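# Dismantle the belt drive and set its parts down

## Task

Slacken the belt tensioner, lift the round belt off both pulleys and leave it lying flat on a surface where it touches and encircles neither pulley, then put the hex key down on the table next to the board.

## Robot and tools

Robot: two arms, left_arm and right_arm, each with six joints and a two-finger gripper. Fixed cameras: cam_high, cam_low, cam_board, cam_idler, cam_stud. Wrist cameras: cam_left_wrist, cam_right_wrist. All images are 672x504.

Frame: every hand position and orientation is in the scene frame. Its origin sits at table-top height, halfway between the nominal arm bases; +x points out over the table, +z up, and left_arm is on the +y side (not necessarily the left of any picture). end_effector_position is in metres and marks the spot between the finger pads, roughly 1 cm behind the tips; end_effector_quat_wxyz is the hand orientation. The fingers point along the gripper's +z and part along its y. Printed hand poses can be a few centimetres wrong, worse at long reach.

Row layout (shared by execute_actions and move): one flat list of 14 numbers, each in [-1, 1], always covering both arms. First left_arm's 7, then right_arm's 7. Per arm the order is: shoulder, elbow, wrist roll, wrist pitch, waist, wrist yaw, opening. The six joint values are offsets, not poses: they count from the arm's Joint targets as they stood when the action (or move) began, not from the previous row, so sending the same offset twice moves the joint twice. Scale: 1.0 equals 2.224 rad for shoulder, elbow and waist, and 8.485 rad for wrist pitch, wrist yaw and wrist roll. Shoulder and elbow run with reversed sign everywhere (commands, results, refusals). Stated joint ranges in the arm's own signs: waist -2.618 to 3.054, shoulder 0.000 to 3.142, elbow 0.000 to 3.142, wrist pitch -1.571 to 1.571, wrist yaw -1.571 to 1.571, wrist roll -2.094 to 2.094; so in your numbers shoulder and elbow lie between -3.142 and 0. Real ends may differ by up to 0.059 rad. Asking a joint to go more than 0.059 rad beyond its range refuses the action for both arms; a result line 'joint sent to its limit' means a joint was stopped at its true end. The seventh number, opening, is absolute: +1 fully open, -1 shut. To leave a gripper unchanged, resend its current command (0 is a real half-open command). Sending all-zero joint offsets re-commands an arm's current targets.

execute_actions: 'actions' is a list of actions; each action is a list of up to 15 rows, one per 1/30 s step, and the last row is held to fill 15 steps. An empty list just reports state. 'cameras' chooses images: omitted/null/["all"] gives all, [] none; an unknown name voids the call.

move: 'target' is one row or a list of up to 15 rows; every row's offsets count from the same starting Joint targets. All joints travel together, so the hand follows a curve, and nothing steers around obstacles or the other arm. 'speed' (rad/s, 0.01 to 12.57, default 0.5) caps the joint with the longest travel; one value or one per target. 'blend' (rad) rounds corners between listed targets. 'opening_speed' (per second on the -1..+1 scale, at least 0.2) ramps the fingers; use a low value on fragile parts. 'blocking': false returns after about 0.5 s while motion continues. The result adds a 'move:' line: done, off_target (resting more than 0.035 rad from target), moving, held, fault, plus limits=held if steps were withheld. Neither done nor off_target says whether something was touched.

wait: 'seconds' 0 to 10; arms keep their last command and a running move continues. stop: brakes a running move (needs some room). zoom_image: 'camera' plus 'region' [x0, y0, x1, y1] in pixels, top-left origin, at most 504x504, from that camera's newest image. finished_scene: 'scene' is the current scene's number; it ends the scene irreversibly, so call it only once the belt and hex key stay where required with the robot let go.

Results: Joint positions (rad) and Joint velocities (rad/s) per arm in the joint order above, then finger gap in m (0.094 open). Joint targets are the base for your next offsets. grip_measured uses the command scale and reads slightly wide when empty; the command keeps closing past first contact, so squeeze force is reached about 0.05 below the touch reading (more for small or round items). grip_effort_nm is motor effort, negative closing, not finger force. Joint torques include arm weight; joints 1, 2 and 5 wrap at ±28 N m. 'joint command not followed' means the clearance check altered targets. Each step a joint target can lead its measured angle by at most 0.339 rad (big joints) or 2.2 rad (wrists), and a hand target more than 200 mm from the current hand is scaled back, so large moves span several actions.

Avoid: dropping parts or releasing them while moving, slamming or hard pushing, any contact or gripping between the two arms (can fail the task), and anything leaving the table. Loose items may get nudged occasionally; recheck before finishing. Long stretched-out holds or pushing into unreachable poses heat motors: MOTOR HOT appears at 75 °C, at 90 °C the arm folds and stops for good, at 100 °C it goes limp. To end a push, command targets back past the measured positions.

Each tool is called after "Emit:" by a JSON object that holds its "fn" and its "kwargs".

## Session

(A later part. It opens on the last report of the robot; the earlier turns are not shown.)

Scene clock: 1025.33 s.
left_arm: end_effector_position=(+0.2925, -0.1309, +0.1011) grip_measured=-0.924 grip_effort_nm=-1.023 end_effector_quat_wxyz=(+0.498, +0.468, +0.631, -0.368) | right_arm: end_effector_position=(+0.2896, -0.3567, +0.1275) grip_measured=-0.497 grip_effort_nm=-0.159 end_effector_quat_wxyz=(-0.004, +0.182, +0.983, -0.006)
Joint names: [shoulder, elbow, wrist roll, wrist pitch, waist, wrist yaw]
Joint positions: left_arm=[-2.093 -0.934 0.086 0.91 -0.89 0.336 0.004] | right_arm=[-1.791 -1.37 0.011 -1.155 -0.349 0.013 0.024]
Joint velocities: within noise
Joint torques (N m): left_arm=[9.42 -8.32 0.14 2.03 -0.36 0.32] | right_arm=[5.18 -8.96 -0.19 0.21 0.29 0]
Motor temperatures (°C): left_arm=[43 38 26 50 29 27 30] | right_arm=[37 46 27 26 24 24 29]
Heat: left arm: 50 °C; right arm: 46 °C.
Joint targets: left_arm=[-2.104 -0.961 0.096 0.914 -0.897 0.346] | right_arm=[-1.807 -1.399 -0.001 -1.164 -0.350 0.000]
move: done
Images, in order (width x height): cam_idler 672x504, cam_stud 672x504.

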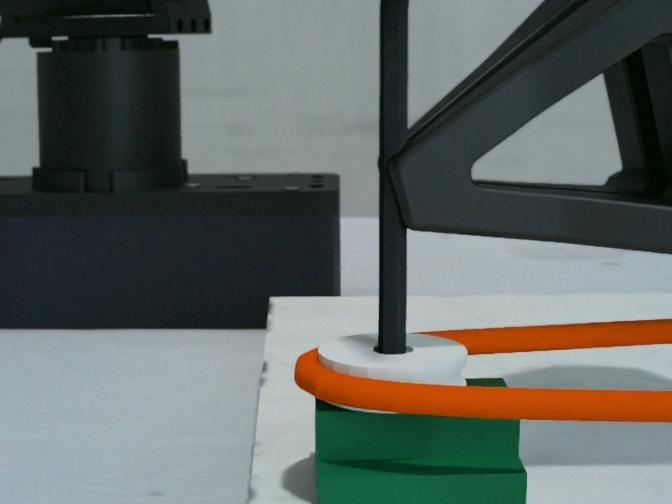

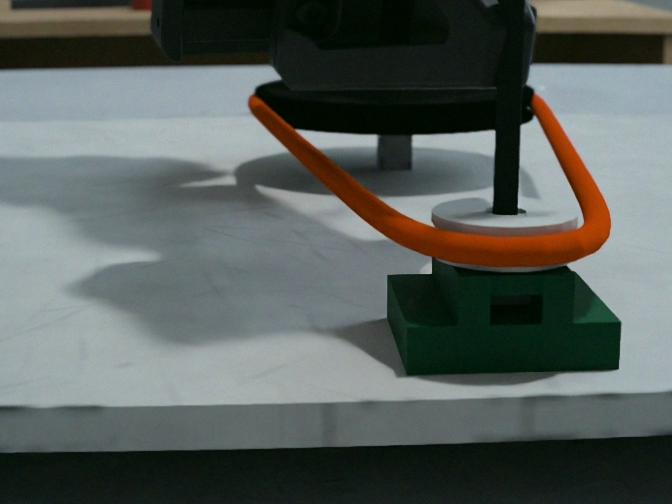

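Emit:
{"fn": "move", "kwargs": {"target": [0,0,0,-0.0006,0,-0.001,-1,0,0,0,0,0,0,-0.5], "speed": 0.05, "cameras": []}}

Emit:
{"fn": "move", "kwargs": {"target": [-0.0009,0,0,-0.0006,0,-0.0015,-1,0,0,0,0,0,0,-0.5], "speed": 0.05, "cameras": ["cam_idler","cam_stud"]}}

Emit:
{"fn": "zoom_image", "kwargs": {"camera": "cam_stud", "region": [460, 160, 560, 240]}}

Emit:
{"fn": "zoom_image", "kwargs": {"camera": "cam_idler", "region": [330, 280, 430, 380]}}

Scene clock: 1040.30 s.
left_arm: end_effector_position=(+0.2923, -0.1310, +0.1011) grip_measured=-0.924 grip_effort_nm=-1.023 end_effector_quat_wxyz=(+0.498, +0.468, +0.630, -0.368) | right_arm: end_effector_position=(+0.2896, -0.3567, +0.1275) grip_measured=-0.497 grip_effort_nm=-0.159 end_effector_quat_wxyz=(-0.004, +0.182, +0.983, -0.006)
Joint names: [shoulder, elbow, wrist roll, wrist pitch, waist, wrist yaw]
Joint positions: left_arm=[-2.093 -0.934 0.086 0.91 -0.89 0.337 0.004] | right_arm=[-1.791 -1.37 0.011 -1.155 -0.349 0.013 0.024]
Joint velocities: within noise
Joint torques (N m): left_arm=[9.43 -8.32 0.14 1.98 -0.35 0.2] | right_arm=[5.19 -8.98 -0.18 0.22 0.29 0.01]
Motor temperatures (°C): left_arm=[43 38 26 50 29 27 30] | right_arm=[37 46 27 26 24 24 29]
Heat: left arm: 50 °C; right arm: 46 °C.
Joint targets: left_arm=[-2.104 -0.961 0.096 0.910 -0.897 0.337] | right_arm=[-1.807 -1.399 -0.001 -1.164 -0.350 0.000]
move: done
No camera images: "cameras" was empty.

Scene clock: 1041.00 s.
left_arm: end_effector_position=(+0.2925, -0.1308, +0.1008) grip_measured=-0.924 grip_effort_nm=-1.023 end_effector_quat_wxyz=(+0.498, +0.468, +0.631, -0.367) | right_arm: end_effector_position=(+0.2896, -0.3567, +0.1275) grip_measured=-0.497 grip_effort_nm=-0.159 end_effector_quat_wxyz=(-0.004, +0.182, +0.983, -0.006)
Joint names: [shoulder, elbow, wrist roll, wrist pitch, waist, wrist yaw]
Joint positions: left_arm=[-2.093 -0.934 0.086 0.908 -0.89 0.335 0.004] | right_arm=[-1.791 -1.37 0.011 -1.155 -0.349 0.013 0.024]
Joint velocities: within noise
Joint torques (N m): left_arm=[9.21 -8.31 0.14 1.97 -0.32 0.11] | right_arm=[5.19 -8.98 -0.19 0.22 0.28 0.01]
Motor temperatures (°C): left_arm=[43 38 26 50 29 27 30] | right_arm=[37 46 27 26 24 24 29]
Heat: left arm: 50 °C; right arm: 46 °C.
Joint targets: left_arm=[-2.106 -0.961 0.096 0.904 -0.897 0.325] | right_arm=[-1.807 -1.399 -0.001 -1.164 -0.350 0.000]
move: done
Images, in order (width x height): cam_idler 672x504, cam_stud 672x504.

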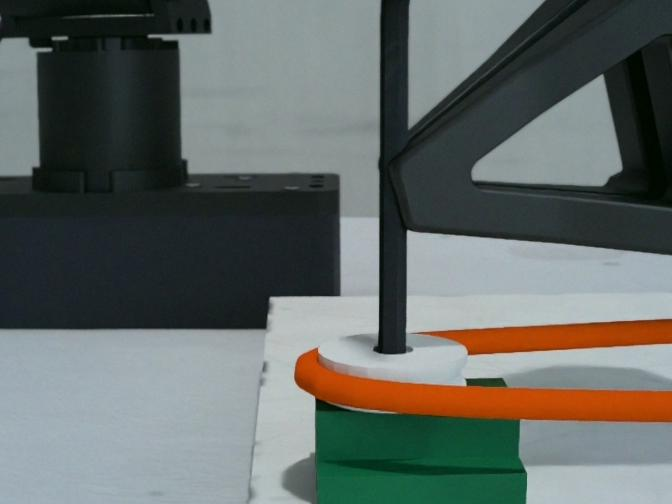

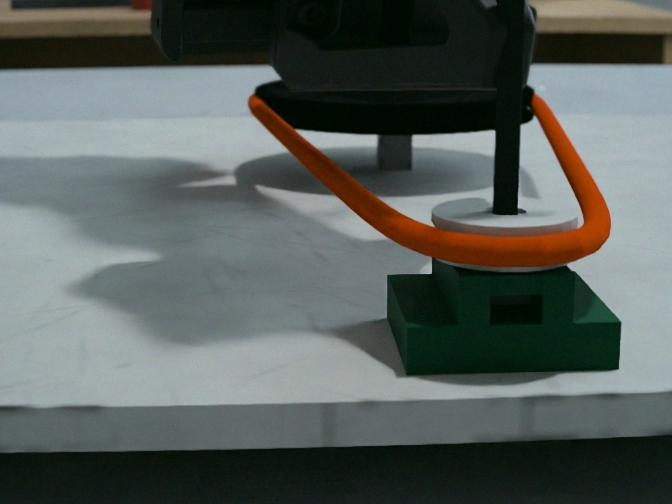

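Scaled by 5.040.

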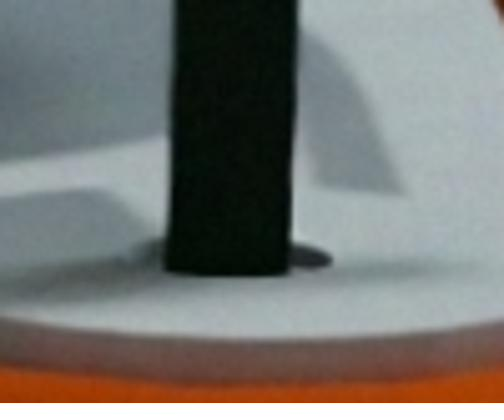

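Scaled by 5.040.

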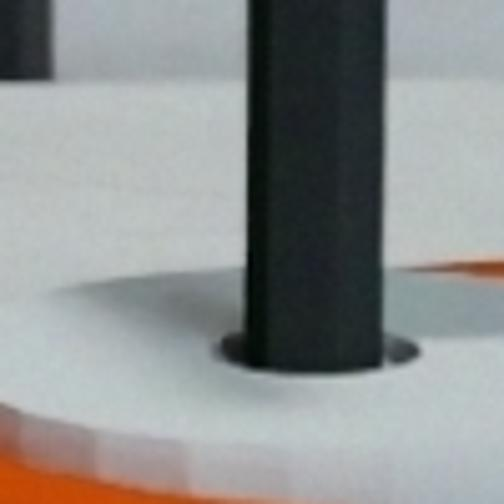

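Emit:
{"fn": "execute_actions", "kwargs": {"actions": [], "cameras": ["cam_board","cam_left_wrist","cam_high"]}}

Scene clock: 1059.03 s.
left_arm: end_effector_position=(+0.2928, -0.1307, +0.1006) grip_measured=-0.924 grip_effort_nm=-1.023 end_effector_quat_wxyz=(+0.498, +0.467, +0.632, -0.367) | right_arm: end_effector_position=(+0.2896, -0.3567, +0.1275) grip_measured=-0.497 grip_effort_nm=-0.149 end_effector_quat_wxyz=(-0.004, +0.182, +0.983, -0.006)
Joint names: [shoulder, elbow, wrist roll, wrist pitch, waist, wrist yaw]
Joint positions: left_arm=[-2.093 -0.934 0.086 0.908 -0.89 0.334 0.004] | right_arm=[-1.791 -1.37 0.011 -1.155 -0.349 0.013 0.024]
Joint velocities: within noise
Joint torques (N m): left_arm=[9.2 -8.32 0.14 1.95 -0.36 0.11] | right_arm=[5.19 -8.96 -0.18 0.23 0.29 0.01]
Motor temperatures (°C): left_arm=[43 38 26 49 29 27 30] | right_arm=[37 46 27 26 24 24 29]
Heat: left arm: 49 °C; right arm: 46 °C.
Joint targets: left_arm=[-2.106 -0.961 0.096 0.905 -0.897 0.325] | right_arm=[-1.807 -1.399 -0.001 -1.164 -0.350 0.000]
Tool commands: left_gripper/opening=-1.0 right_gripper/opening=-0.5
camera_calibration:
cam_left_wrist: T_world_to_cam=[[-0.952254, -0.305271, 0.00480341, 0.239635], [-0.190366, 0.581377, -0.791051, 0.252856], [0.238692, -0.754195, -0.611731, -0.0228819], [0, 0, 0, 1]] pos_world=[0.28179, -0.0911082, 0.184873]
Images, in order (width x height): cam_high 672x504, cam_board 672x504, cam_left_wrist 672x504.

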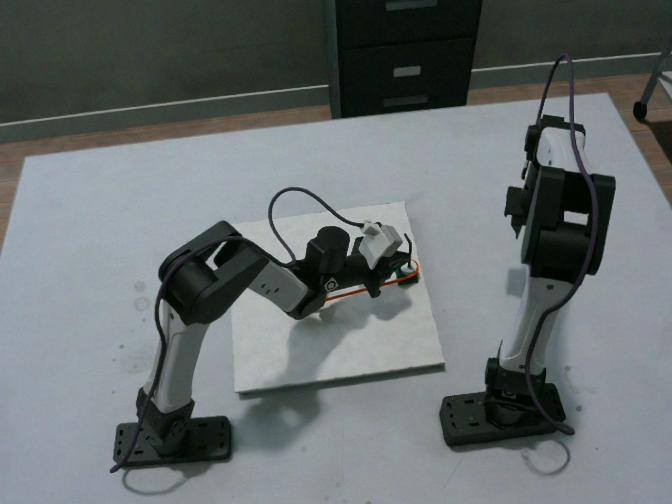

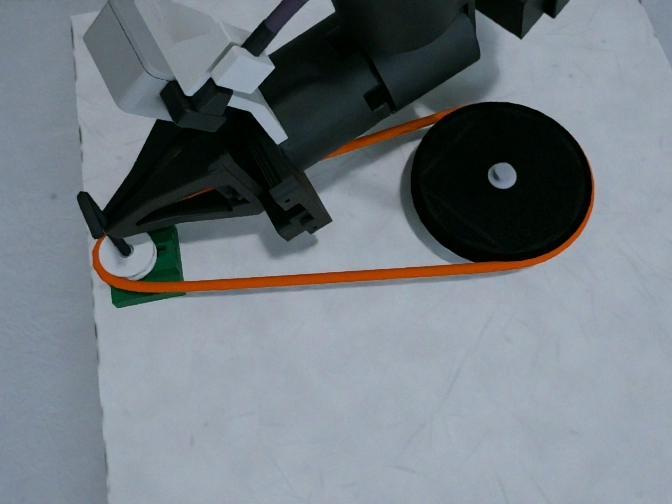

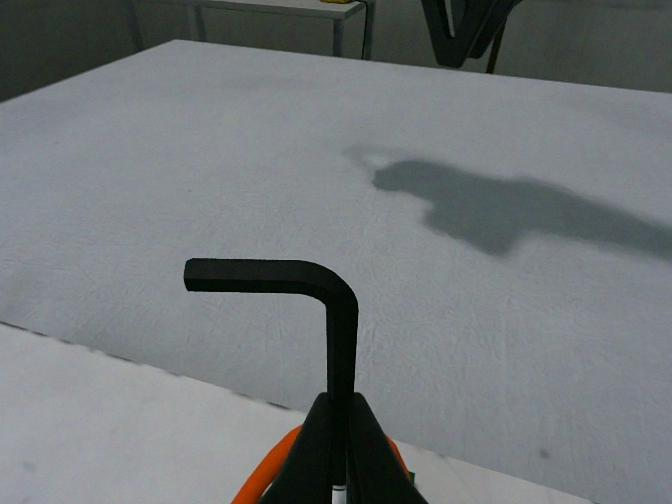

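Emit:
{"fn": "execute_actions", "kwargs": {"actions": [], "cameras": ["cam_stud", "cam_idler"]}}

Emit:
{"fn": "zoom_image", "kwargs": {"camera": "cam_stud", "region": [440, 0, 600, 240]}}

Emit:
{"fn": "zoom_image", "kwargs": {"camera": "cam_idler", "region": [320, 0, 480, 380]}}

Scene clock: 1068.70 s.
left_arm: end_effector_position=(+0.2929, -0.1306, +0.1005) grip_measured=-0.924 grip_effort_nm=-1.023 end_effector_quat_wxyz=(+0.498, +0.467, +0.632, -0.366) | right_arm: end_effector_position=(+0.2896, -0.3567, +0.1275) grip_measured=-0.497 grip_effort_nm=-0.154 end_effector_quat_wxyz=(-0.004, +0.182, +0.983, -0.006)
Joint names: [shoulder, elbow, wrist roll, wrist pitch, waist, wrist yaw]
Joint positions: left_arm=[-2.093 -0.934 0.086 0.908 -0.89 0.333 0.004] | right_arm=[-1.791 -1.37 0.011 -1.155 -0.349 0.013 0.024]
Joint velocities: within noise
Joint torques (N m): left_arm=[9.21 -8.34 0.14 1.93 -0.36 0.11] | right_arm=[5.19 -8.96 -0.18 0.22 0.27 0.01]
Motor temperatures (°C): left_arm=[43 39 26 48 29 27 30] | right_arm=[37 46 27 26 24 24 29]
Heat: left arm: 48 °C; right arm: 46 °C.
Joint targets: left_arm=[-2.106 -0.961 0.096 0.904 -0.897 0.325] | right_arm=[-1.807 -1.399 -0.001 -1.164 -0.350 0.000]
Tool commands: left_gripper/opening=-1.0 right_gripper/opening=-0.5
Images, in order (width x height): cam_idler 672x504, cam_stud 672x504.

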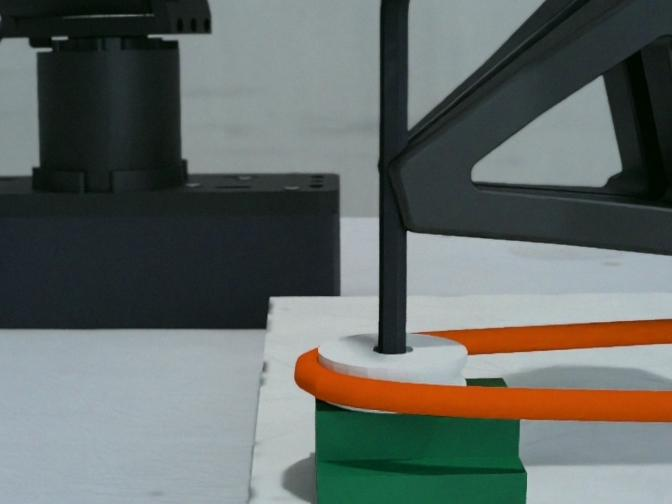

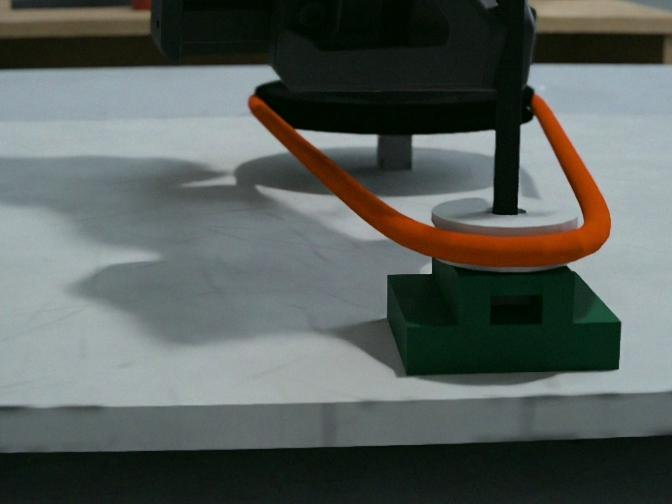

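Scaled by 2.100.

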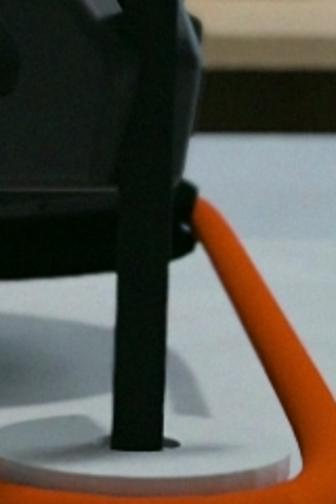

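Scaled by 1.326.

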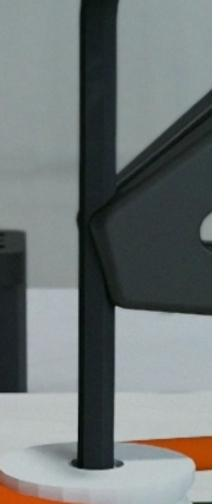

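Emit:
{"fn": "move", "kwargs": {"target": [-0.0018,0,0,-0.0007,0,0,-1,0,0,0,0,0,0,-0.5], "speed": 0.05, "cameras": []}}

Emit:
{"fn": "move", "kwargs": {"target": [-0.0009,0,0,-0.0005,0,0,-1,0,0,0,0,0,0,-0.5], "speed": 0.05, "cameras": []}}

Scene clock: 1081.67 s.
left_arm: end_effector_position=(+0.2931, -0.1310, +0.0994) grip_measured=-0.924 grip_effort_nm=-1.028 end_effector_quat_wxyz=(+0.497, +0.468, +0.633, -0.366) | right_arm: end_effector_position=(+0.2896, -0.3567, +0.1275) grip_measured=-0.497 grip_effort_nm=-0.149 end_effector_quat_wxyz=(-0.004, +0.182, +0.983, -0.006)
Joint names: [shoulder, elbow, wrist roll, wrist pitch, waist, wrist yaw]
Joint positions: left_arm=[-2.096 -0.936 0.086 0.905 -0.89 0.333 0.004] | right_arm=[-1.791 -1.37 0.011 -1.155 -0.349 0.013 0.024]
Joint velocities: within noise
Joint torques (N m): left_arm=[9.11 -8.06 0.14 1.92 -0.35 0.11] | right_arm=[5.18 -8.96 -0.19 0.22 0.28 0.01]
Motor temperatures (°C): left_arm=[43 39 26 48 29 27 30] | right_arm=[37 46 27 26 24 24 29]
Heat: left arm: 48 °C; right arm: 46 °C.
Joint targets: left_arm=[-2.110 -0.961 0.096 0.899 -0.897 0.325] | right_arm=[-1.807 -1.399 -0.001 -1.164 -0.350 0.000]
move: done
No camera images: "cameras" was empty.

Scene clock: 1082.37 s.
left_arm: end_effector_position=(+0.2931, -0.1310, +0.0993) grip_measured=-0.924 grip_effort_nm=-1.023 end_effector_quat_wxyz=(+0.497, +0.468, +0.633, -0.366) | right_arm: end_effector_position=(+0.2896, -0.3567, +0.1275) grip_measured=-0.497 grip_effort_nm=-0.159 end_effector_quat_wxyz=(-0.004, +0.182, +0.983, -0.006)
Joint names: [shoulder, elbow, wrist roll, wrist pitch, waist, wrist yaw]
Joint positions: left_arm=[-2.096 -0.936 0.086 0.905 -0.89 0.333 0.004] | right_arm=[-1.791 -1.37 0.011 -1.155 -0.349 0.013 0.024]
Joint velocities: within noise
Joint torques (N m): left_arm=[8.91 -8.08 0.14 1.87 -0.35 0.11] | right_arm=[5.19 -8.98 -0.19 0.22 0.32 0.02]
Motor temperatures (°C): left_arm=[43 39 26 48 29 27 30] | right_arm=[37 46 27 26 24 24 29]
Heat: left arm: 48 °C; right arm: 46 °C.
Joint targets: left_arm=[-2.112 -0.961 0.096 0.894 -0.897 0.325] | right_arm=[-1.807 -1.399 -0.001 -1.164 -0.350 0.000]
move: done
No camera images: "cameras" was empty.

Emit:
{"fn": "execute_actions", "kwargs": {"actions": [], "cameras": ["cam_stud", "cam_idler"]}}

Emit:
{"fn": "zoom_image", "kwargs": {"camera": "cam_stud", "region": [460, 160, 560, 240]}}

Emit:
{"fn": "zoom_image", "kwargs": {"camera": "cam_idler", "region": [330, 280, 430, 380]}}

Emit:
{"fn": "zoom_image", "kwargs": {"camera": "cam_idler", "region": [330, 0, 430, 100]}}

Scene clock: 1090.87 s.
left_arm: end_effector_position=(+0.2931, -0.1310, +0.0993) grip_measured=-0.924 grip_effort_nm=-1.018 end_effector_quat_wxyz=(+0.497, +0.468, +0.633, -0.366) | right_arm: end_effector_position=(+0.2896, -0.3567, +0.1275) grip_measured=-0.497 grip_effort_nm=-0.154 end_effector_quat_wxyz=(-0.004, +0.182, +0.983, -0.006)
Joint names: [shoulder, elbow, wrist roll, wrist pitch, waist, wrist yaw]
Joint positions: left_arm=[-2.096 -0.936 0.086 0.905 -0.89 0.333 0.004] | right_arm=[-1.791 -1.37 0.011 -1.155 -0.349 0.013 0.024]
Joint velocities: within noise
Joint torques (N m): left_arm=[8.91 -8.06 0.14 1.87 -0.35 0.11] | right_arm=[5.19 -8.98 -0.18 0.22 0.29 0.01]
Motor temperatures (°C): left_arm=[44 38 26 47 29 27 30] | right_arm=[37 46 27 26 24 24 29]
Heat: left arm: 47 °C; right arm: 46 °C.
Joint targets: left_arm=[-2.112 -0.961 0.096 0.894 -0.897 0.325] | right_arm=[-1.807 -1.399 -0.001 -1.164 -0.350 0.000]
Tool commands: left_gripper/opening=-1.0 right_gripper/opening=-0.5
Images, in order (width x height): cam_idler 672x504, cam_stud 672x504.

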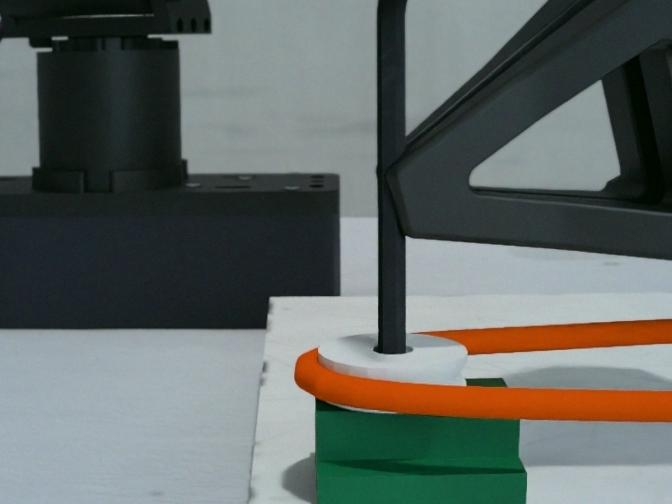

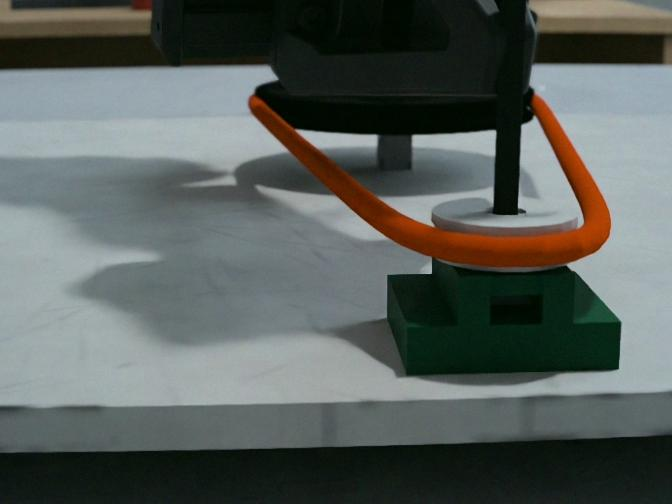

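Scaled by 5.040.

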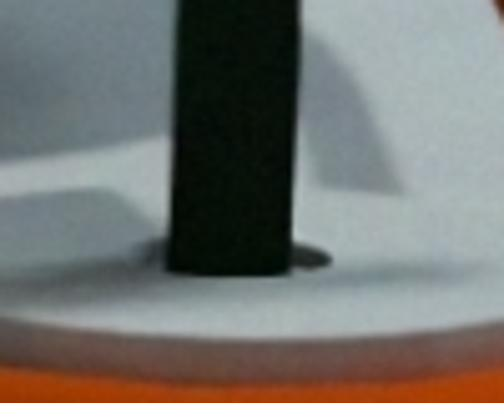

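Scaled by 5.040.

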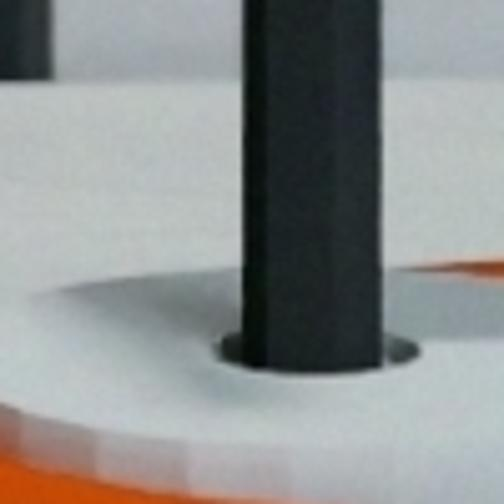

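Scaled by 5.040.

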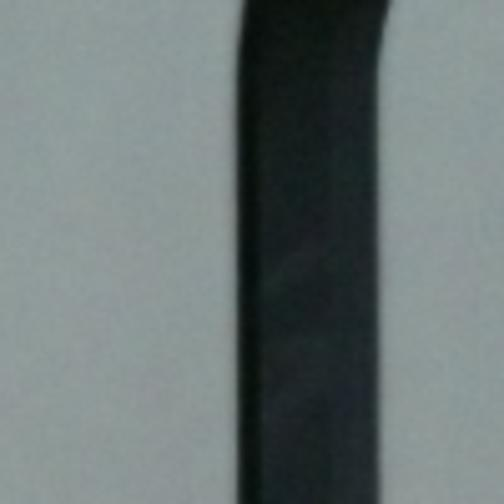

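Emit:
{"fn": "move", "kwargs": {"target": [-0.0027,0,0,-0.0006,0,0,-1,0,0,0,0,0,0,-0.5], "speed": 0.05, "cameras": []}}

Emit:
{"fn": "move", "kwargs": {"target": [-0.0018,0,0,-0.0006,0,0,-1,0,0,0,0,0,0,-0.5], "speed": 0.05, "cameras": []}}

Scene clock: 1101.23 s.
left_arm: end_effector_position=(+0.2931, -0.1309, +0.0988) grip_measured=-0.924 grip_effort_nm=-1.023 end_effector_quat_wxyz=(+0.497, +0.468, +0.633, -0.366) | right_arm: end_effector_position=(+0.2896, -0.3567, +0.1275) grip_measured=-0.497 grip_effort_nm=-0.149 end_effector_quat_wxyz=(-0.004, +0.182, +0.983, -0.006)
Joint names: [shoulder, elbow, wrist roll, wrist pitch, waist, wrist yaw]
Joint positions: left_arm=[-2.097 -0.936 0.086 0.904 -0.89 0.333 0.004] | right_arm=[-1.791 -1.37 0.011 -1.155 -0.349 0.013 0.024]
Joint velocities: within noise
Joint torques (N m): left_arm=[8.36 -8.06 0.14 1.82 -0.36 0.11] | right_arm=[5.19 -8.96 -0.19 0.23 0.28 0.01]
Motor temperatures (°C): left_arm=[44 37 26 46 29 27 30] | right_arm=[37 46 27 26 24 24 29]
Heat: left arm: 46 °C; right arm: 46 °C.
Joint targets: left_arm=[-2.118 -0.961 0.096 0.889 -0.897 0.325] | right_arm=[-1.807 -1.399 -0.001 -1.164 -0.350 0.000]
move: done
No camera images: "cameras" was empty.

Scene clock: 1101.93 s.
left_arm: end_effector_position=(+0.2936, -0.1316, +0.0988) grip_measured=-0.924 grip_effort_nm=-1.023 end_effector_quat_wxyz=(+0.497, +0.468, +0.633, -0.366) | right_arm: end_effector_position=(+0.2896, -0.3567, +0.1275) grip_measured=-0.497 grip_effort_nm=-0.164 end_effector_quat_wxyz=(-0.004, +0.182, +0.983, -0.006)
Joint names: [shoulder, elbow, wrist roll, wrist pitch, waist, wrist yaw]
Joint positions: left_arm=[-2.099 -0.94 0.086 0.904 -0.89 0.333 0.004] | right_arm=[-1.791 -1.37 0.011 -1.155 -0.349 0.013 0.024]
Joint velocities: within noise
Joint torques (N m): left_arm=[8.27 -7.73 0.14 1.78 -0.35 0.11] | right_arm=[5.16 -8.96 -0.19 0.22 0.32 0.01]
Motor temperatures (°C): left_arm=[44 37 26 46 29 27 30] | right_arm=[37 46 27 26 24 24 29]
Heat: left arm: 46 °C; right arm: 46 °C.
Joint targets: left_arm=[-2.122 -0.961 0.096 0.884 -0.897 0.325] | right_arm=[-1.807 -1.399 -0.001 -1.164 -0.350 0.000]
move: done
No camera images: "cameras" was empty.

Emit:
{"fn": "execute_actions", "kwargs": {"actions": [], "cameras": ["cam_stud", "cam_idler"]}}

Emit:
{"fn": "zoom_image", "kwargs": {"camera": "cam_idler", "region": [330, 280, 430, 380]}}

Emit:
{"fn": "zoom_image", "kwargs": {"camera": "cam_idler", "region": [330, 0, 430, 100]}}

Emit:
{"fn": "zoom_image", "kwargs": {"camera": "cam_stud", "region": [460, 130, 560, 230]}}

Scene clock: 1119.97 s.
left_arm: end_effector_position=(+0.2936, -0.1316, +0.0988) grip_measured=-0.924 grip_effort_nm=-1.028 end_effector_quat_wxyz=(+0.497, +0.468, +0.633, -0.366) | right_arm: end_effector_position=(+0.2896, -0.3567, +0.1275) grip_measured=-0.497 grip_effort_nm=-0.164 end_effector_quat_wxyz=(-0.004, +0.182, +0.983, -0.006)
Joint names: [shoulder, elbow, wrist roll, wrist pitch, waist, wrist yaw]
Joint positions: left_arm=[-2.099 -0.94 0.086 0.904 -0.89 0.333 0.004] | right_arm=[-1.791 -1.37 0.011 -1.155 -0.349 0.013 0.024]
Joint velocities: within noise
Joint torques (N m): left_arm=[8.27 -7.73 0.14 1.77 -0.36 0.11] | right_arm=[5.2 -8.94 -0.19 0.22 0.29 0.01]
Motor temperatures (°C): left_arm=[43 38 26 45 29 27 30] | right_arm=[37 46 27 26 24 24 29]
Heat: left arm: 45 °C; right arm: 46 °C.
Joint targets: left_arm=[-2.122 -0.961 0.096 0.884 -0.897 0.325] | right_arm=[-1.807 -1.399 -0.001 -1.164 -0.350 0.000]
Tool commands: left_gripper/opening=-1.0 right_gripper/opening=-0.5
Images, in order (width x height): cam_idler 672x504, cam_stud 672x504.

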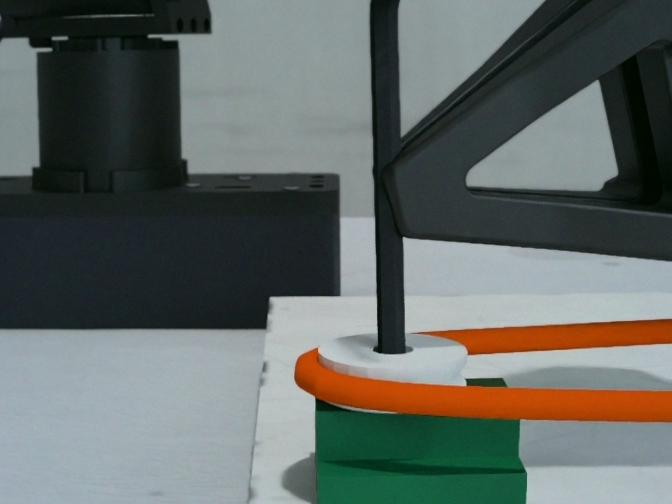

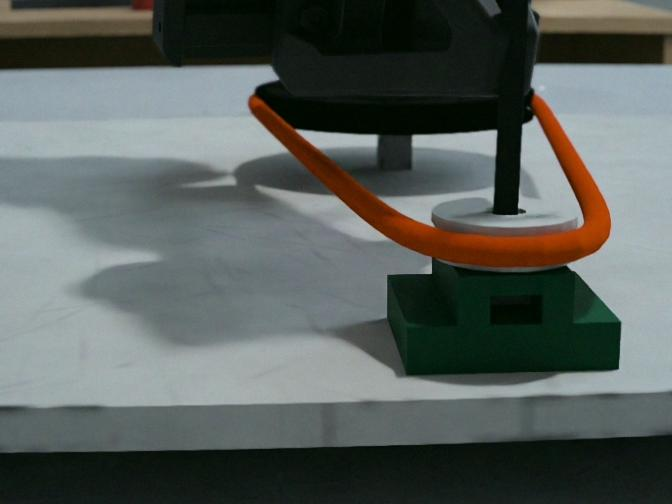

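Scaled by 5.040.

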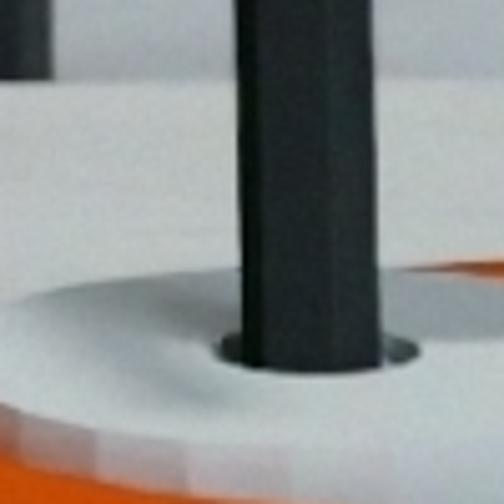

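Scaled by 5.040.

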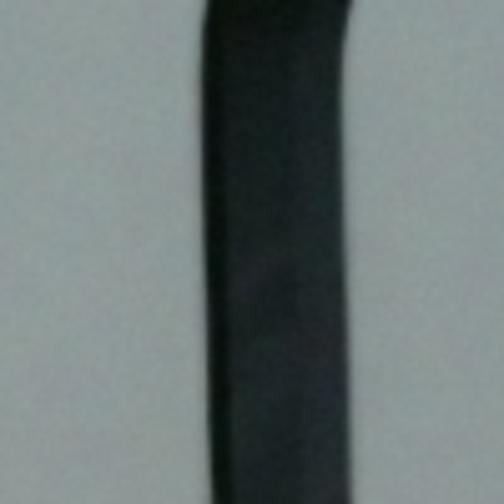

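Scaled by 5.040.

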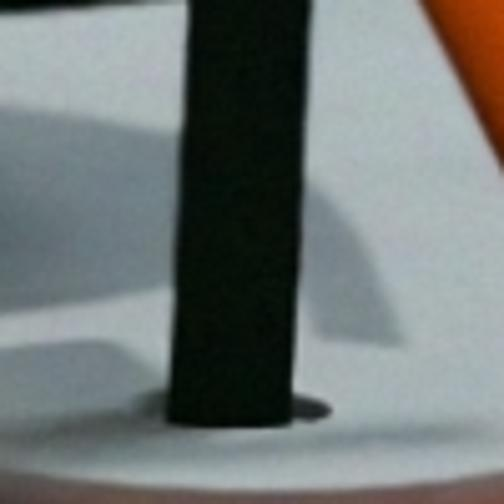

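Emit:
{"fn": "move", "kwargs": {"target": [0.002,0.006,0,0.001,0,0,-1,0,0,0,0,0,0,-0.5], "speed": 0.05, "cameras": []}}

Emit:
{"fn": "move", "kwargs": {"target": [0,0.003,0,0,0,0,-1,0,0,0,0,0,0,-0.5], "speed": 0.05, "cameras": []}}

Emit:
{"fn": "move", "kwargs": {"target": [0,0.002,0,0,0,0,-1,0,0,0,0,0,0,-0.5], "speed": 0.05, "cameras": []}}

Scene clock: 1141.07 s.
left_arm: end_effector_position=(+0.2936, -0.1316, +0.0988) grip_measured=-0.924 grip_effort_nm=-1.023 end_effector_quat_wxyz=(+0.497, +0.468, +0.633, -0.366) | right_arm: end_effector_position=(+0.2896, -0.3567, +0.1275) grip_measured=-0.497 grip_effort_nm=-0.154 end_effector_quat_wxyz=(-0.004, +0.182, +0.983, -0.006)
Joint names: [shoulder, elbow, wrist roll, wrist pitch, waist, wrist yaw]
Joint positions: left_arm=[-2.099 -0.94 0.086 0.904 -0.89 0.333 0.004] | right_arm=[-1.791 -1.37 0.011 -1.155 -0.349 0.013 0.024]
Joint velocities: within noise
Joint torques (N m): left_arm=[8.72 -6.38 0.14 1.86 -0.36 0.11] | right_arm=[5.18 -8.96 -0.19 0.21 0.28 0.01]
Motor temperatures (°C): left_arm=[42 38 26 44 29 27 30] | right_arm=[37 46 27 26 24 24 29]
Heat: left arm: 44 °C; right arm: 46 °C.
Joint targets: left_arm=[-2.118 -0.948 0.096 0.892 -0.897 0.325] | right_arm=[-1.807 -1.399 -0.001 -1.164 -0.350 0.000]
move: done
No camera images: "cameras" was empty.

Scene clock: 1141.77 s.
left_arm: end_effector_position=(+0.2936, -0.1316, +0.0988) grip_measured=-0.924 grip_effort_nm=-1.023 end_effector_quat_wxyz=(+0.497, +0.468, +0.633, -0.366) | right_arm: end_effector_position=(+0.2896, -0.3567, +0.1275) grip_measured=-0.497 grip_effort_nm=-0.149 end_effector_quat_wxyz=(-0.004, +0.182, +0.983, -0.006)
Joint names: [shoulder, elbow, wrist roll, wrist pitch, waist, wrist yaw]
Joint positions: left_arm=[-2.099 -0.94 0.086 0.904 -0.89 0.333 0.004] | right_arm=[-1.791 -1.37 0.011 -1.155 -0.349 0.013 0.024]
Joint velocities: within noise
Joint torques (N m): left_arm=[8.72 -5.72 0.14 1.86 -0.36 0.11] | right_arm=[5.15 -8.96 -0.19 0.22 0.29 0.02]
Motor temperatures (°C): left_arm=[42 38 26 44 29 27 30] | right_arm=[37 46 27 26 24 24 29]
Heat: left arm: 44 °C; right arm: 46 °C.
Joint targets: left_arm=[-2.118 -0.941 0.096 0.892 -0.897 0.325] | right_arm=[-1.807 -1.399 -0.001 -1.164 -0.350 0.000]
move: done
No camera images: "cameras" was empty.

Scene clock: 1142.47 s.
left_arm: end_effector_position=(+0.2936, -0.1316, +0.0988) grip_measured=-0.924 grip_effort_nm=-1.023 end_effector_quat_wxyz=(+0.497, +0.468, +0.633, -0.366) | right_arm: end_effector_position=(+0.2896, -0.3567, +0.1275) grip_measured=-0.497 grip_effort_nm=-0.159 end_effector_quat_wxyz=(-0.004, +0.182, +0.983, -0.006)
Joint names: [shoulder, elbow, wrist roll, wrist pitch, waist, wrist yaw]
Joint positions: left_arm=[-2.099 -0.94 0.086 0.904 -0.89 0.333 0.004] | right_arm=[-1.791 -1.37 0.011 -1.155 -0.349 0.013 0.024]
Joint velocities: within noise
Joint torques (N m): left_arm=[8.72 -5.26 0.14 1.86 -0.36 0.11] | right_arm=[5.18 -8.98 -0.19 0.22 0.27 0.01]
Motor temperatures (°C): left_arm=[42 38 26 44 29 27 30] | right_arm=[37 46 27 26 24 24 29]
Heat: left arm: 44 °C; right arm: 46 °C.
Joint targets: left_arm=[-2.118 -0.937 0.096 0.892 -0.897 0.325] | right_arm=[-1.807 -1.399 -0.001 -1.164 -0.350 0.000]
move: done
No camera images: "cameras" was empty.

Emit:
{"fn": "move", "kwargs": {"target": [0,0.002,0,0,0,0,-1,0,0,0,0,0,0,-0.5], "speed": 0.05, "cameras": []}}

Emit:
{"fn": "move", "kwargs": {"target": [0,0.001,0,0,0,0,-1,0,0,0,0,0,0,-0.5], "speed": 0.05, "cameras": []}}

Emit:
{"fn": "move", "kwargs": {"target": [0,0.001,0,0,0,0,-1,0,0,0,0,0,0,-0.5], "speed": 0.05, "cameras": []}}

Scene clock: 1151.60 s.
left_arm: end_effector_position=(+0.2936, -0.1316, +0.0988) grip_measured=-0.924 grip_effort_nm=-1.018 end_effector_quat_wxyz=(+0.497, +0.468, +0.633, -0.366) | right_arm: end_effector_position=(+0.2896, -0.3567, +0.1275) grip_measured=-0.497 grip_effort_nm=-0.154 end_effector_quat_wxyz=(-0.004, +0.182, +0.983, -0.006)
Joint names: [shoulder, elbow, wrist roll, wrist pitch, waist, wrist yaw]
Joint positions: left_arm=[-2.099 -0.94 0.086 0.904 -0.89 0.333 0.004] | right_arm=[-1.791 -1.37 0.011 -1.155 -0.349 0.013 0.024]
Joint velocities: within noise
Joint torques (N m): left_arm=[8.73 -4.82 0.14 1.86 -0.36 0.11] | right_arm=[5.18 -8.99 -0.19 0.22 0.31 0.01]
Motor temperatures (°C): left_arm=[42 37 26 44 29 27 30] | right_arm=[37 46 27 26 24 24 29]
Heat: left arm: 44 °C; right arm: 46 °C.
Joint targets: left_arm=[-2.118 -0.933 0.096 0.892 -0.897 0.325] | right_arm=[-1.807 -1.399 -0.001 -1.164 -0.350 0.000]
move: done
No camera images: "cameras" was empty.

Scene clock: 1152.30 s.
left_arm: end_effector_position=(+0.2936, -0.1316, +0.0988) grip_measured=-0.924 grip_effort_nm=-1.023 end_effector_quat_wxyz=(+0.497, +0.468, +0.633, -0.366) | right_arm: end_effector_position=(+0.2896, -0.3567, +0.1275) grip_measured=-0.497 grip_effort_nm=-0.154 end_effector_quat_wxyz=(-0.004, +0.182, +0.983, -0.006)
Joint names: [shoulder, elbow, wrist roll, wrist pitch, waist, wrist yaw]
Joint positions: left_arm=[-2.099 -0.94 0.086 0.904 -0.89 0.333 0.004] | right_arm=[-1.791 -1.37 0.011 -1.155 -0.349 0.013 0.024]
Joint velocities: within noise
Joint torques (N m): left_arm=[8.73 -4.6 0.14 1.86 -0.36 0.11] | right_arm=[5.19 -8.98 -0.18 0.22 0.29 0.01]
Motor temperatures (°C): left_arm=[42 37 26 44 29 27 30] | right_arm=[37 46 27 26 24 24 29]
Heat: left arm: 44 °C; right arm: 46 °C.
Joint targets: left_arm=[-2.118 -0.930 0.096 0.892 -0.897 0.325] | right_arm=[-1.807 -1.399 -0.001 -1.164 -0.350 0.000]
move: done
No camera images: "cameras" was empty.

Scene clock: 1153.00 s.
left_arm: end_effector_position=(+0.2936, -0.1316, +0.0988) grip_measured=-0.924 grip_effort_nm=-1.023 end_effector_quat_wxyz=(+0.497, +0.468, +0.633, -0.366) | right_arm: end_effector_position=(+0.2896, -0.3567, +0.1275) grip_measured=-0.497 grip_effort_nm=-0.164 end_effector_quat_wxyz=(-0.004, +0.182, +0.983, -0.006)
Joint names: [shoulder, elbow, wrist roll, wrist pitch, waist, wrist yaw]
Joint positions: left_arm=[-2.099 -0.94 0.086 0.904 -0.89 0.333 0.004] | right_arm=[-1.791 -1.37 0.011 -1.155 -0.349 0.013 0.024]
Joint velocities: within noise
Joint torques (N m): left_arm=[8.72 -4.37 0.14 1.86 -0.36 0.11] | right_arm=[5.18 -8.98 -0.19 0.22 0.28 0.01]
Motor temperatures (°C): left_arm=[42 37 26 44 29 27 30] | right_arm=[37 46 27 26 24 24 29]
Heat: left arm: 44 °C; right arm: 46 °C.
Joint targets: left_arm=[-2.118 -0.928 0.096 0.892 -0.897 0.325] | right_arm=[-1.807 -1.399 -0.001 -1.164 -0.350 0.000]
move: done
No camera images: "cameras" was empty.

Emit:
{"fn": "move", "kwargs": {"target": [0,0.001,0,0,0,0,-1,0,0,0,0,0,0,-0.5], "speed": 0.05, "cameras": []}}

Emit:
{"fn": "move", "kwargs": {"target": [0,0.001,0,0,0,0,-1,0,0,0,0,0,0,-0.5], "speed": 0.05, "cameras": ["cam_idler","cam_stud"]}}

Emit:
{"fn": "zoom_image", "kwargs": {"camera": "cam_idler", "region": [330, 0, 430, 100]}}

Scene clock: 1161.70 s.
left_arm: end_effector_position=(+0.2936, -0.1316, +0.0988) grip_measured=-0.924 grip_effort_nm=-1.023 end_effector_quat_wxyz=(+0.497, +0.468, +0.633, -0.366) | right_arm: end_effector_position=(+0.2896, -0.3567, +0.1275) grip_measured=-0.497 grip_effort_nm=-0.168 end_effector_quat_wxyz=(-0.004, +0.182, +0.983, -0.006)
Joint names: [shoulder, elbow, wrist roll, wrist pitch, waist, wrist yaw]
Joint positions: left_arm=[-2.099 -0.94 0.086 0.904 -0.89 0.333 0.004] | right_arm=[-1.791 -1.37 0.011 -1.155 -0.349 0.013 0.024]
Joint velocities: within noise
Joint torques (N m): left_arm=[8.72 -4.15 0.14 1.86 -0.35 0.11] | right_arm=[5.19 -8.98 -0.18 0.22 0.31 0.01]
Motor temperatures (°C): left_arm=[42 36 26 44 29 27 30] | right_arm=[37 46 27 26 24 24 29]
Heat: left arm: 44 °C; right arm: 46 °C.
Joint targets: left_arm=[-2.118 -0.926 0.096 0.892 -0.897 0.325] | right_arm=[-1.807 -1.399 -0.001 -1.164 -0.350 0.000]
move: done
No camera images: "cameras" was empty.

Scene clock: 1162.40 s.
left_arm: end_effector_position=(+0.2934, -0.1313, +0.0988) grip_measured=-0.924 grip_effort_nm=-1.018 end_effector_quat_wxyz=(+0.497, +0.467, +0.633, -0.366) | right_arm: end_effector_position=(+0.2896, -0.3567, +0.1275) grip_measured=-0.497 grip_effort_nm=-0.154 end_effector_quat_wxyz=(-0.004, +0.182, +0.983, -0.006)
Joint names: [shoulder, elbow, wrist roll, wrist pitch, waist, wrist yaw]
Joint positions: left_arm=[-2.099 -0.938 0.086 0.908 -0.89 0.333 0.004] | right_arm=[-1.791 -1.37 0.011 -1.155 -0.349 0.013 0.024]
Joint velocities: within noise
Joint torques (N m): left_arm=[8.7 -4.18 0.14 1.8 -0.36 0.11] | right_arm=[5.18 -8.96 -0.17 0.22 0.31 0.01]
Motor temperatures (°C): left_arm=[42 36 26 44 29 27 30] | right_arm=[37 46 27 26 24 24 29]
Heat: left arm: 44 °C; right arm: 46 °C.
Joint targets: left_arm=[-2.118 -0.924 0.096 0.893 -0.897 0.325] | right_arm=[-1.807 -1.399 -0.001 -1.164 -0.350 0.000]
move: done
Images, in order (width x height): cam_idler 672x504, cam_stud 672x504.

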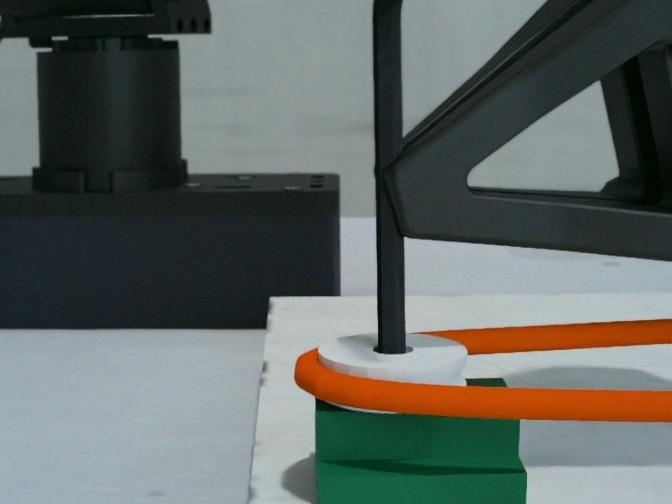

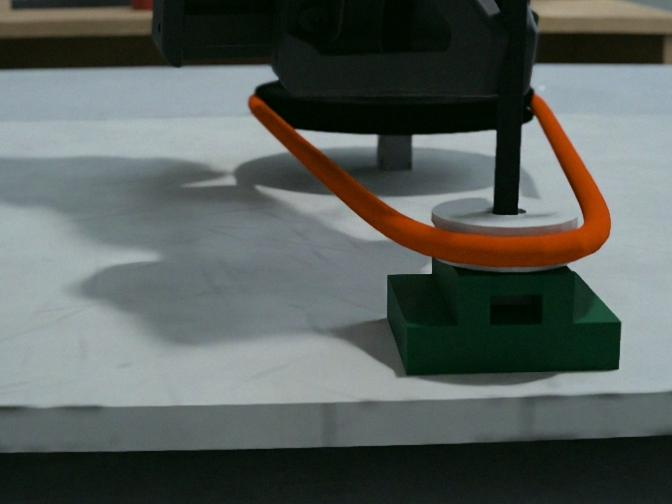

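Scaled by 5.040.

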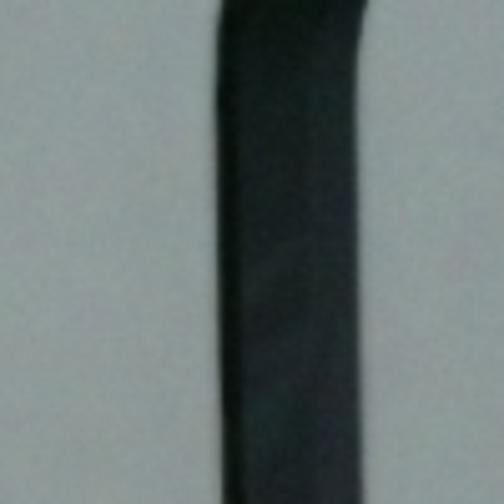

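Emit:
{"fn": "move", "kwargs": {"target": [0,0.001,0,0,0,0,-1,0,0,0,0,0,0,-0.5], "speed": 0.05, "cameras": []}}

Emit:
{"fn": "move", "kwargs": {"target": [0,0.001,0,0,0,0,-1,0,0,0,0,0,0,-0.5], "speed": 0.05, "cameras": ["cam_idler","cam_stud"]}}

Emit:
{"fn": "zoom_image", "kwargs": {"camera": "cam_idler", "region": [330, 0, 430, 100]}}

Scene clock: 1173.57 s.
left_arm: end_effector_position=(+0.2933, -0.1312, +0.0986) grip_measured=-0.924 grip_effort_nm=-1.023 end_effector_quat_wxyz=(+0.497, +0.467, +0.633, -0.366) | right_arm: end_effector_position=(+0.2896, -0.3567, +0.1275) grip_measured=-0.497 grip_effort_nm=-0.159 end_effector_quat_wxyz=(-0.004, +0.182, +0.983, -0.006)
Joint names: [shoulder, elbow, wrist roll, wrist pitch, waist, wrist yaw]
Joint positions: left_arm=[-2.099 -0.937 0.086 0.908 -0.89 0.333 0.004] | right_arm=[-1.791 -1.37 0.011 -1.155 -0.349 0.013 0.024]
Joint velocities: within noise
Joint torques (N m): left_arm=[8.72 -3.93 0.14 1.82 -0.36 0.11] | right_arm=[5.19 -8.99 -0.19 0.24 0.29 0.01]
Motor temperatures (°C): left_arm=[42 36 26 45 29 27 30] | right_arm=[37 46 27 26 24 24 29]
Heat: left arm: 45 °C; right arm: 46 °C.
Joint targets: left_arm=[-2.118 -0.921 0.096 0.893 -0.897 0.325] | right_arm=[-1.807 -1.399 -0.001 -1.164 -0.350 0.000]
move: done
No camera images: "cameras" was empty.

Scene clock: 1174.27 s.
left_arm: end_effector_position=(+0.2933, -0.1312, +0.0986) grip_measured=-0.924 grip_effort_nm=-1.023 end_effector_quat_wxyz=(+0.497, +0.467, +0.633, -0.366) | right_arm: end_effector_position=(+0.2896, -0.3567, +0.1275) grip_measured=-0.497 grip_effort_nm=-0.144 end_effector_quat_wxyz=(-0.004, +0.182, +0.983, -0.006)
Joint names: [shoulder, elbow, wrist roll, wrist pitch, waist, wrist yaw]
Joint positions: left_arm=[-2.099 -0.937 0.086 0.908 -0.89 0.333 0.004] | right_arm=[-1.791 -1.37 0.011 -1.155 -0.349 0.013 0.024]
Joint velocities: within noise
Joint torques (N m): left_arm=[8.72 -3.71 0.14 1.82 -0.35 0.11] | right_arm=[5.18 -8.95 -0.19 0.22 0.29 0.01]
Motor temperatures (°C): left_arm=[42 35 26 45 29 27 30] | right_arm=[37 46 27 26 24 24 29]
Heat: left arm: 45 °C; right arm: 46 °C.
Joint targets: left_arm=[-2.118 -0.919 0.096 0.893 -0.897 0.325] | right_arm=[-1.807 -1.399 -0.001 -1.164 -0.350 0.000]
move: done
Images, in order (width x height): cam_idler 672x504, cam_stud 672x504.

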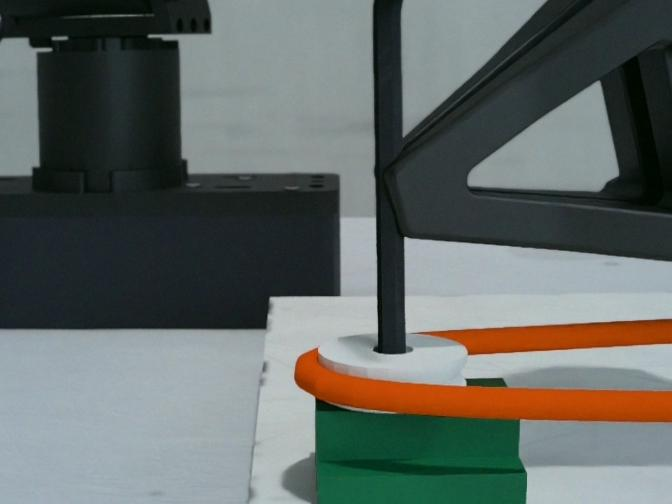

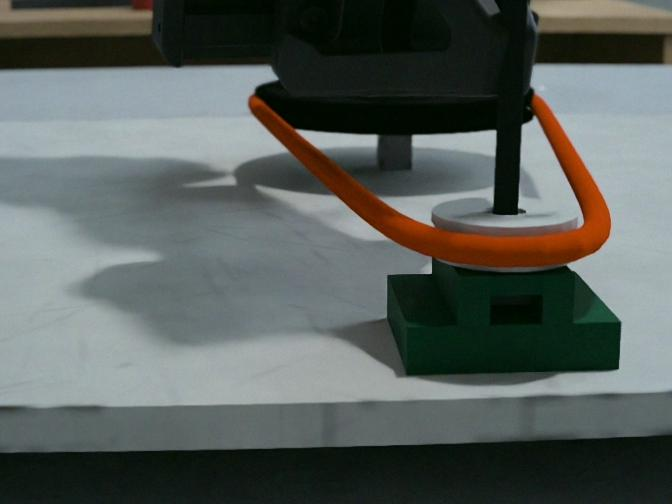

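Scaled by 5.040.

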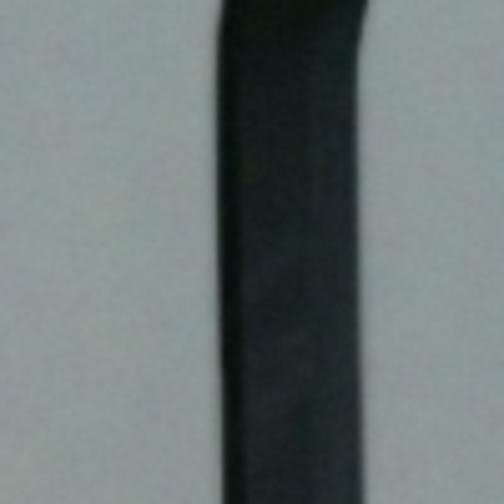

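Emit:
{"fn": "move", "kwargs": {"target": [[0,0,0,0,0,0,-1,-0.0085,-0.187,0,-0.0462,0,-0.0014,-0.5],[0,0,0,0,0,0,-1,-0.0085,-0.187,0,-0.0462,0.29,-0.0014,-0.5]], "speed": [0.4,0.35], "cameras": ["cam_right_wrist","cam_board","cam_idler"]}}

Scene clock: 1259.13 s.
left_arm: end_effector_position=(+0.2933, -0.1312, +0.0986) grip_measured=-0.924 grip_effort_nm=-1.023 end_effector_quat_wxyz=(+0.497, +0.467, +0.633, -0.366) | right_arm: end_effector_position=(+0.3017, -0.1471, +0.2277) grip_measured=-0.497 grip_effort_nm=-0.164 end_effector_quat_wxyz=(+0.004, -0.140, +0.990, +0.001)
Joint names: [shoulder, elbow, wrist roll, wrist pitch, waist, wrist yaw]
Joint positions: left_arm=[-2.099 -0.937 0.086 0.908 -0.89 0.333 0.004] | right_arm=[-1.806 -1.788 0.011 -1.545 0.297 -0.001 0.024]
Joint velocities: within noise
Joint torques (N m): left_arm=[8.72 -3.71 0.14 1.82 -0.36 0.11] | right_arm=[4.96 -8.64 -0.18 0.22 0.2 0.01]
Motor temperatures (°C): left_arm=[42 33 26 45 29 27 30] | right_arm=[37 47 27 26 24 24 29]
Heat: left arm: 45 °C; right arm: 47 °C.
Joint targets: left_arm=[-2.118 -0.919 0.096 0.893 -0.897 0.325] | right_arm=[-1.826 -1.816 0.000 -1.556 0.295 -0.012]
move: done
camera_calibration:
cam_right_wrist: T_world_to_cam=[[0.269452, -0.962655, -0.0262735, -0.214007], [-0.882027, -0.257651, 0.394519, 0.180389], [-0.386555, -0.0831299, -0.918512, 0.399901], [0, 0, 0, 1]] pos_world=[0.371356, -0.126294, 0.290525]
Images, in order (width x height): cam_board 672x504, cam_idler 672x504, cam_right_wrist 672x504.

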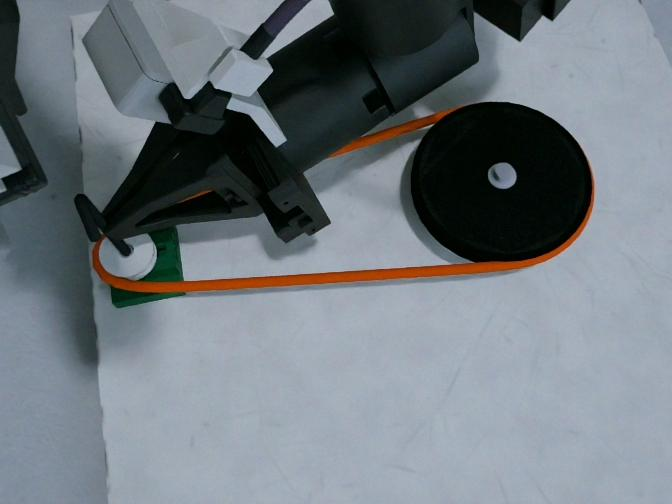

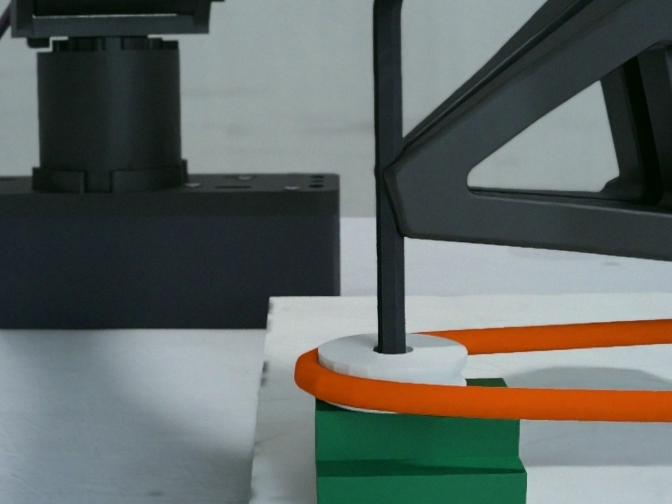

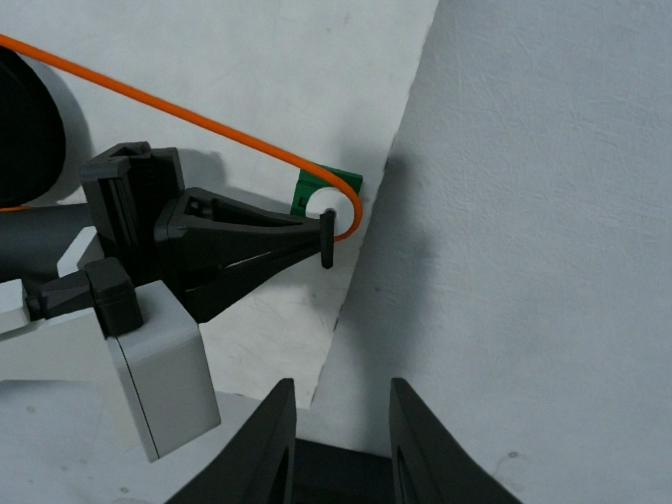

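Emit:
{"fn": "zoom_image", "kwargs": {"camera": "cam_right_wrist", "region": [270, 160, 400, 290]}}

Scaled by 3.877.

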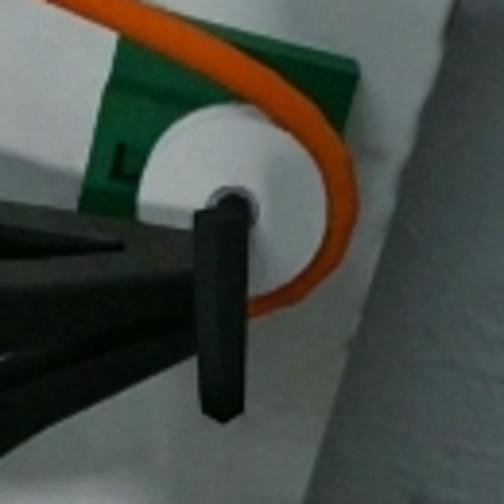

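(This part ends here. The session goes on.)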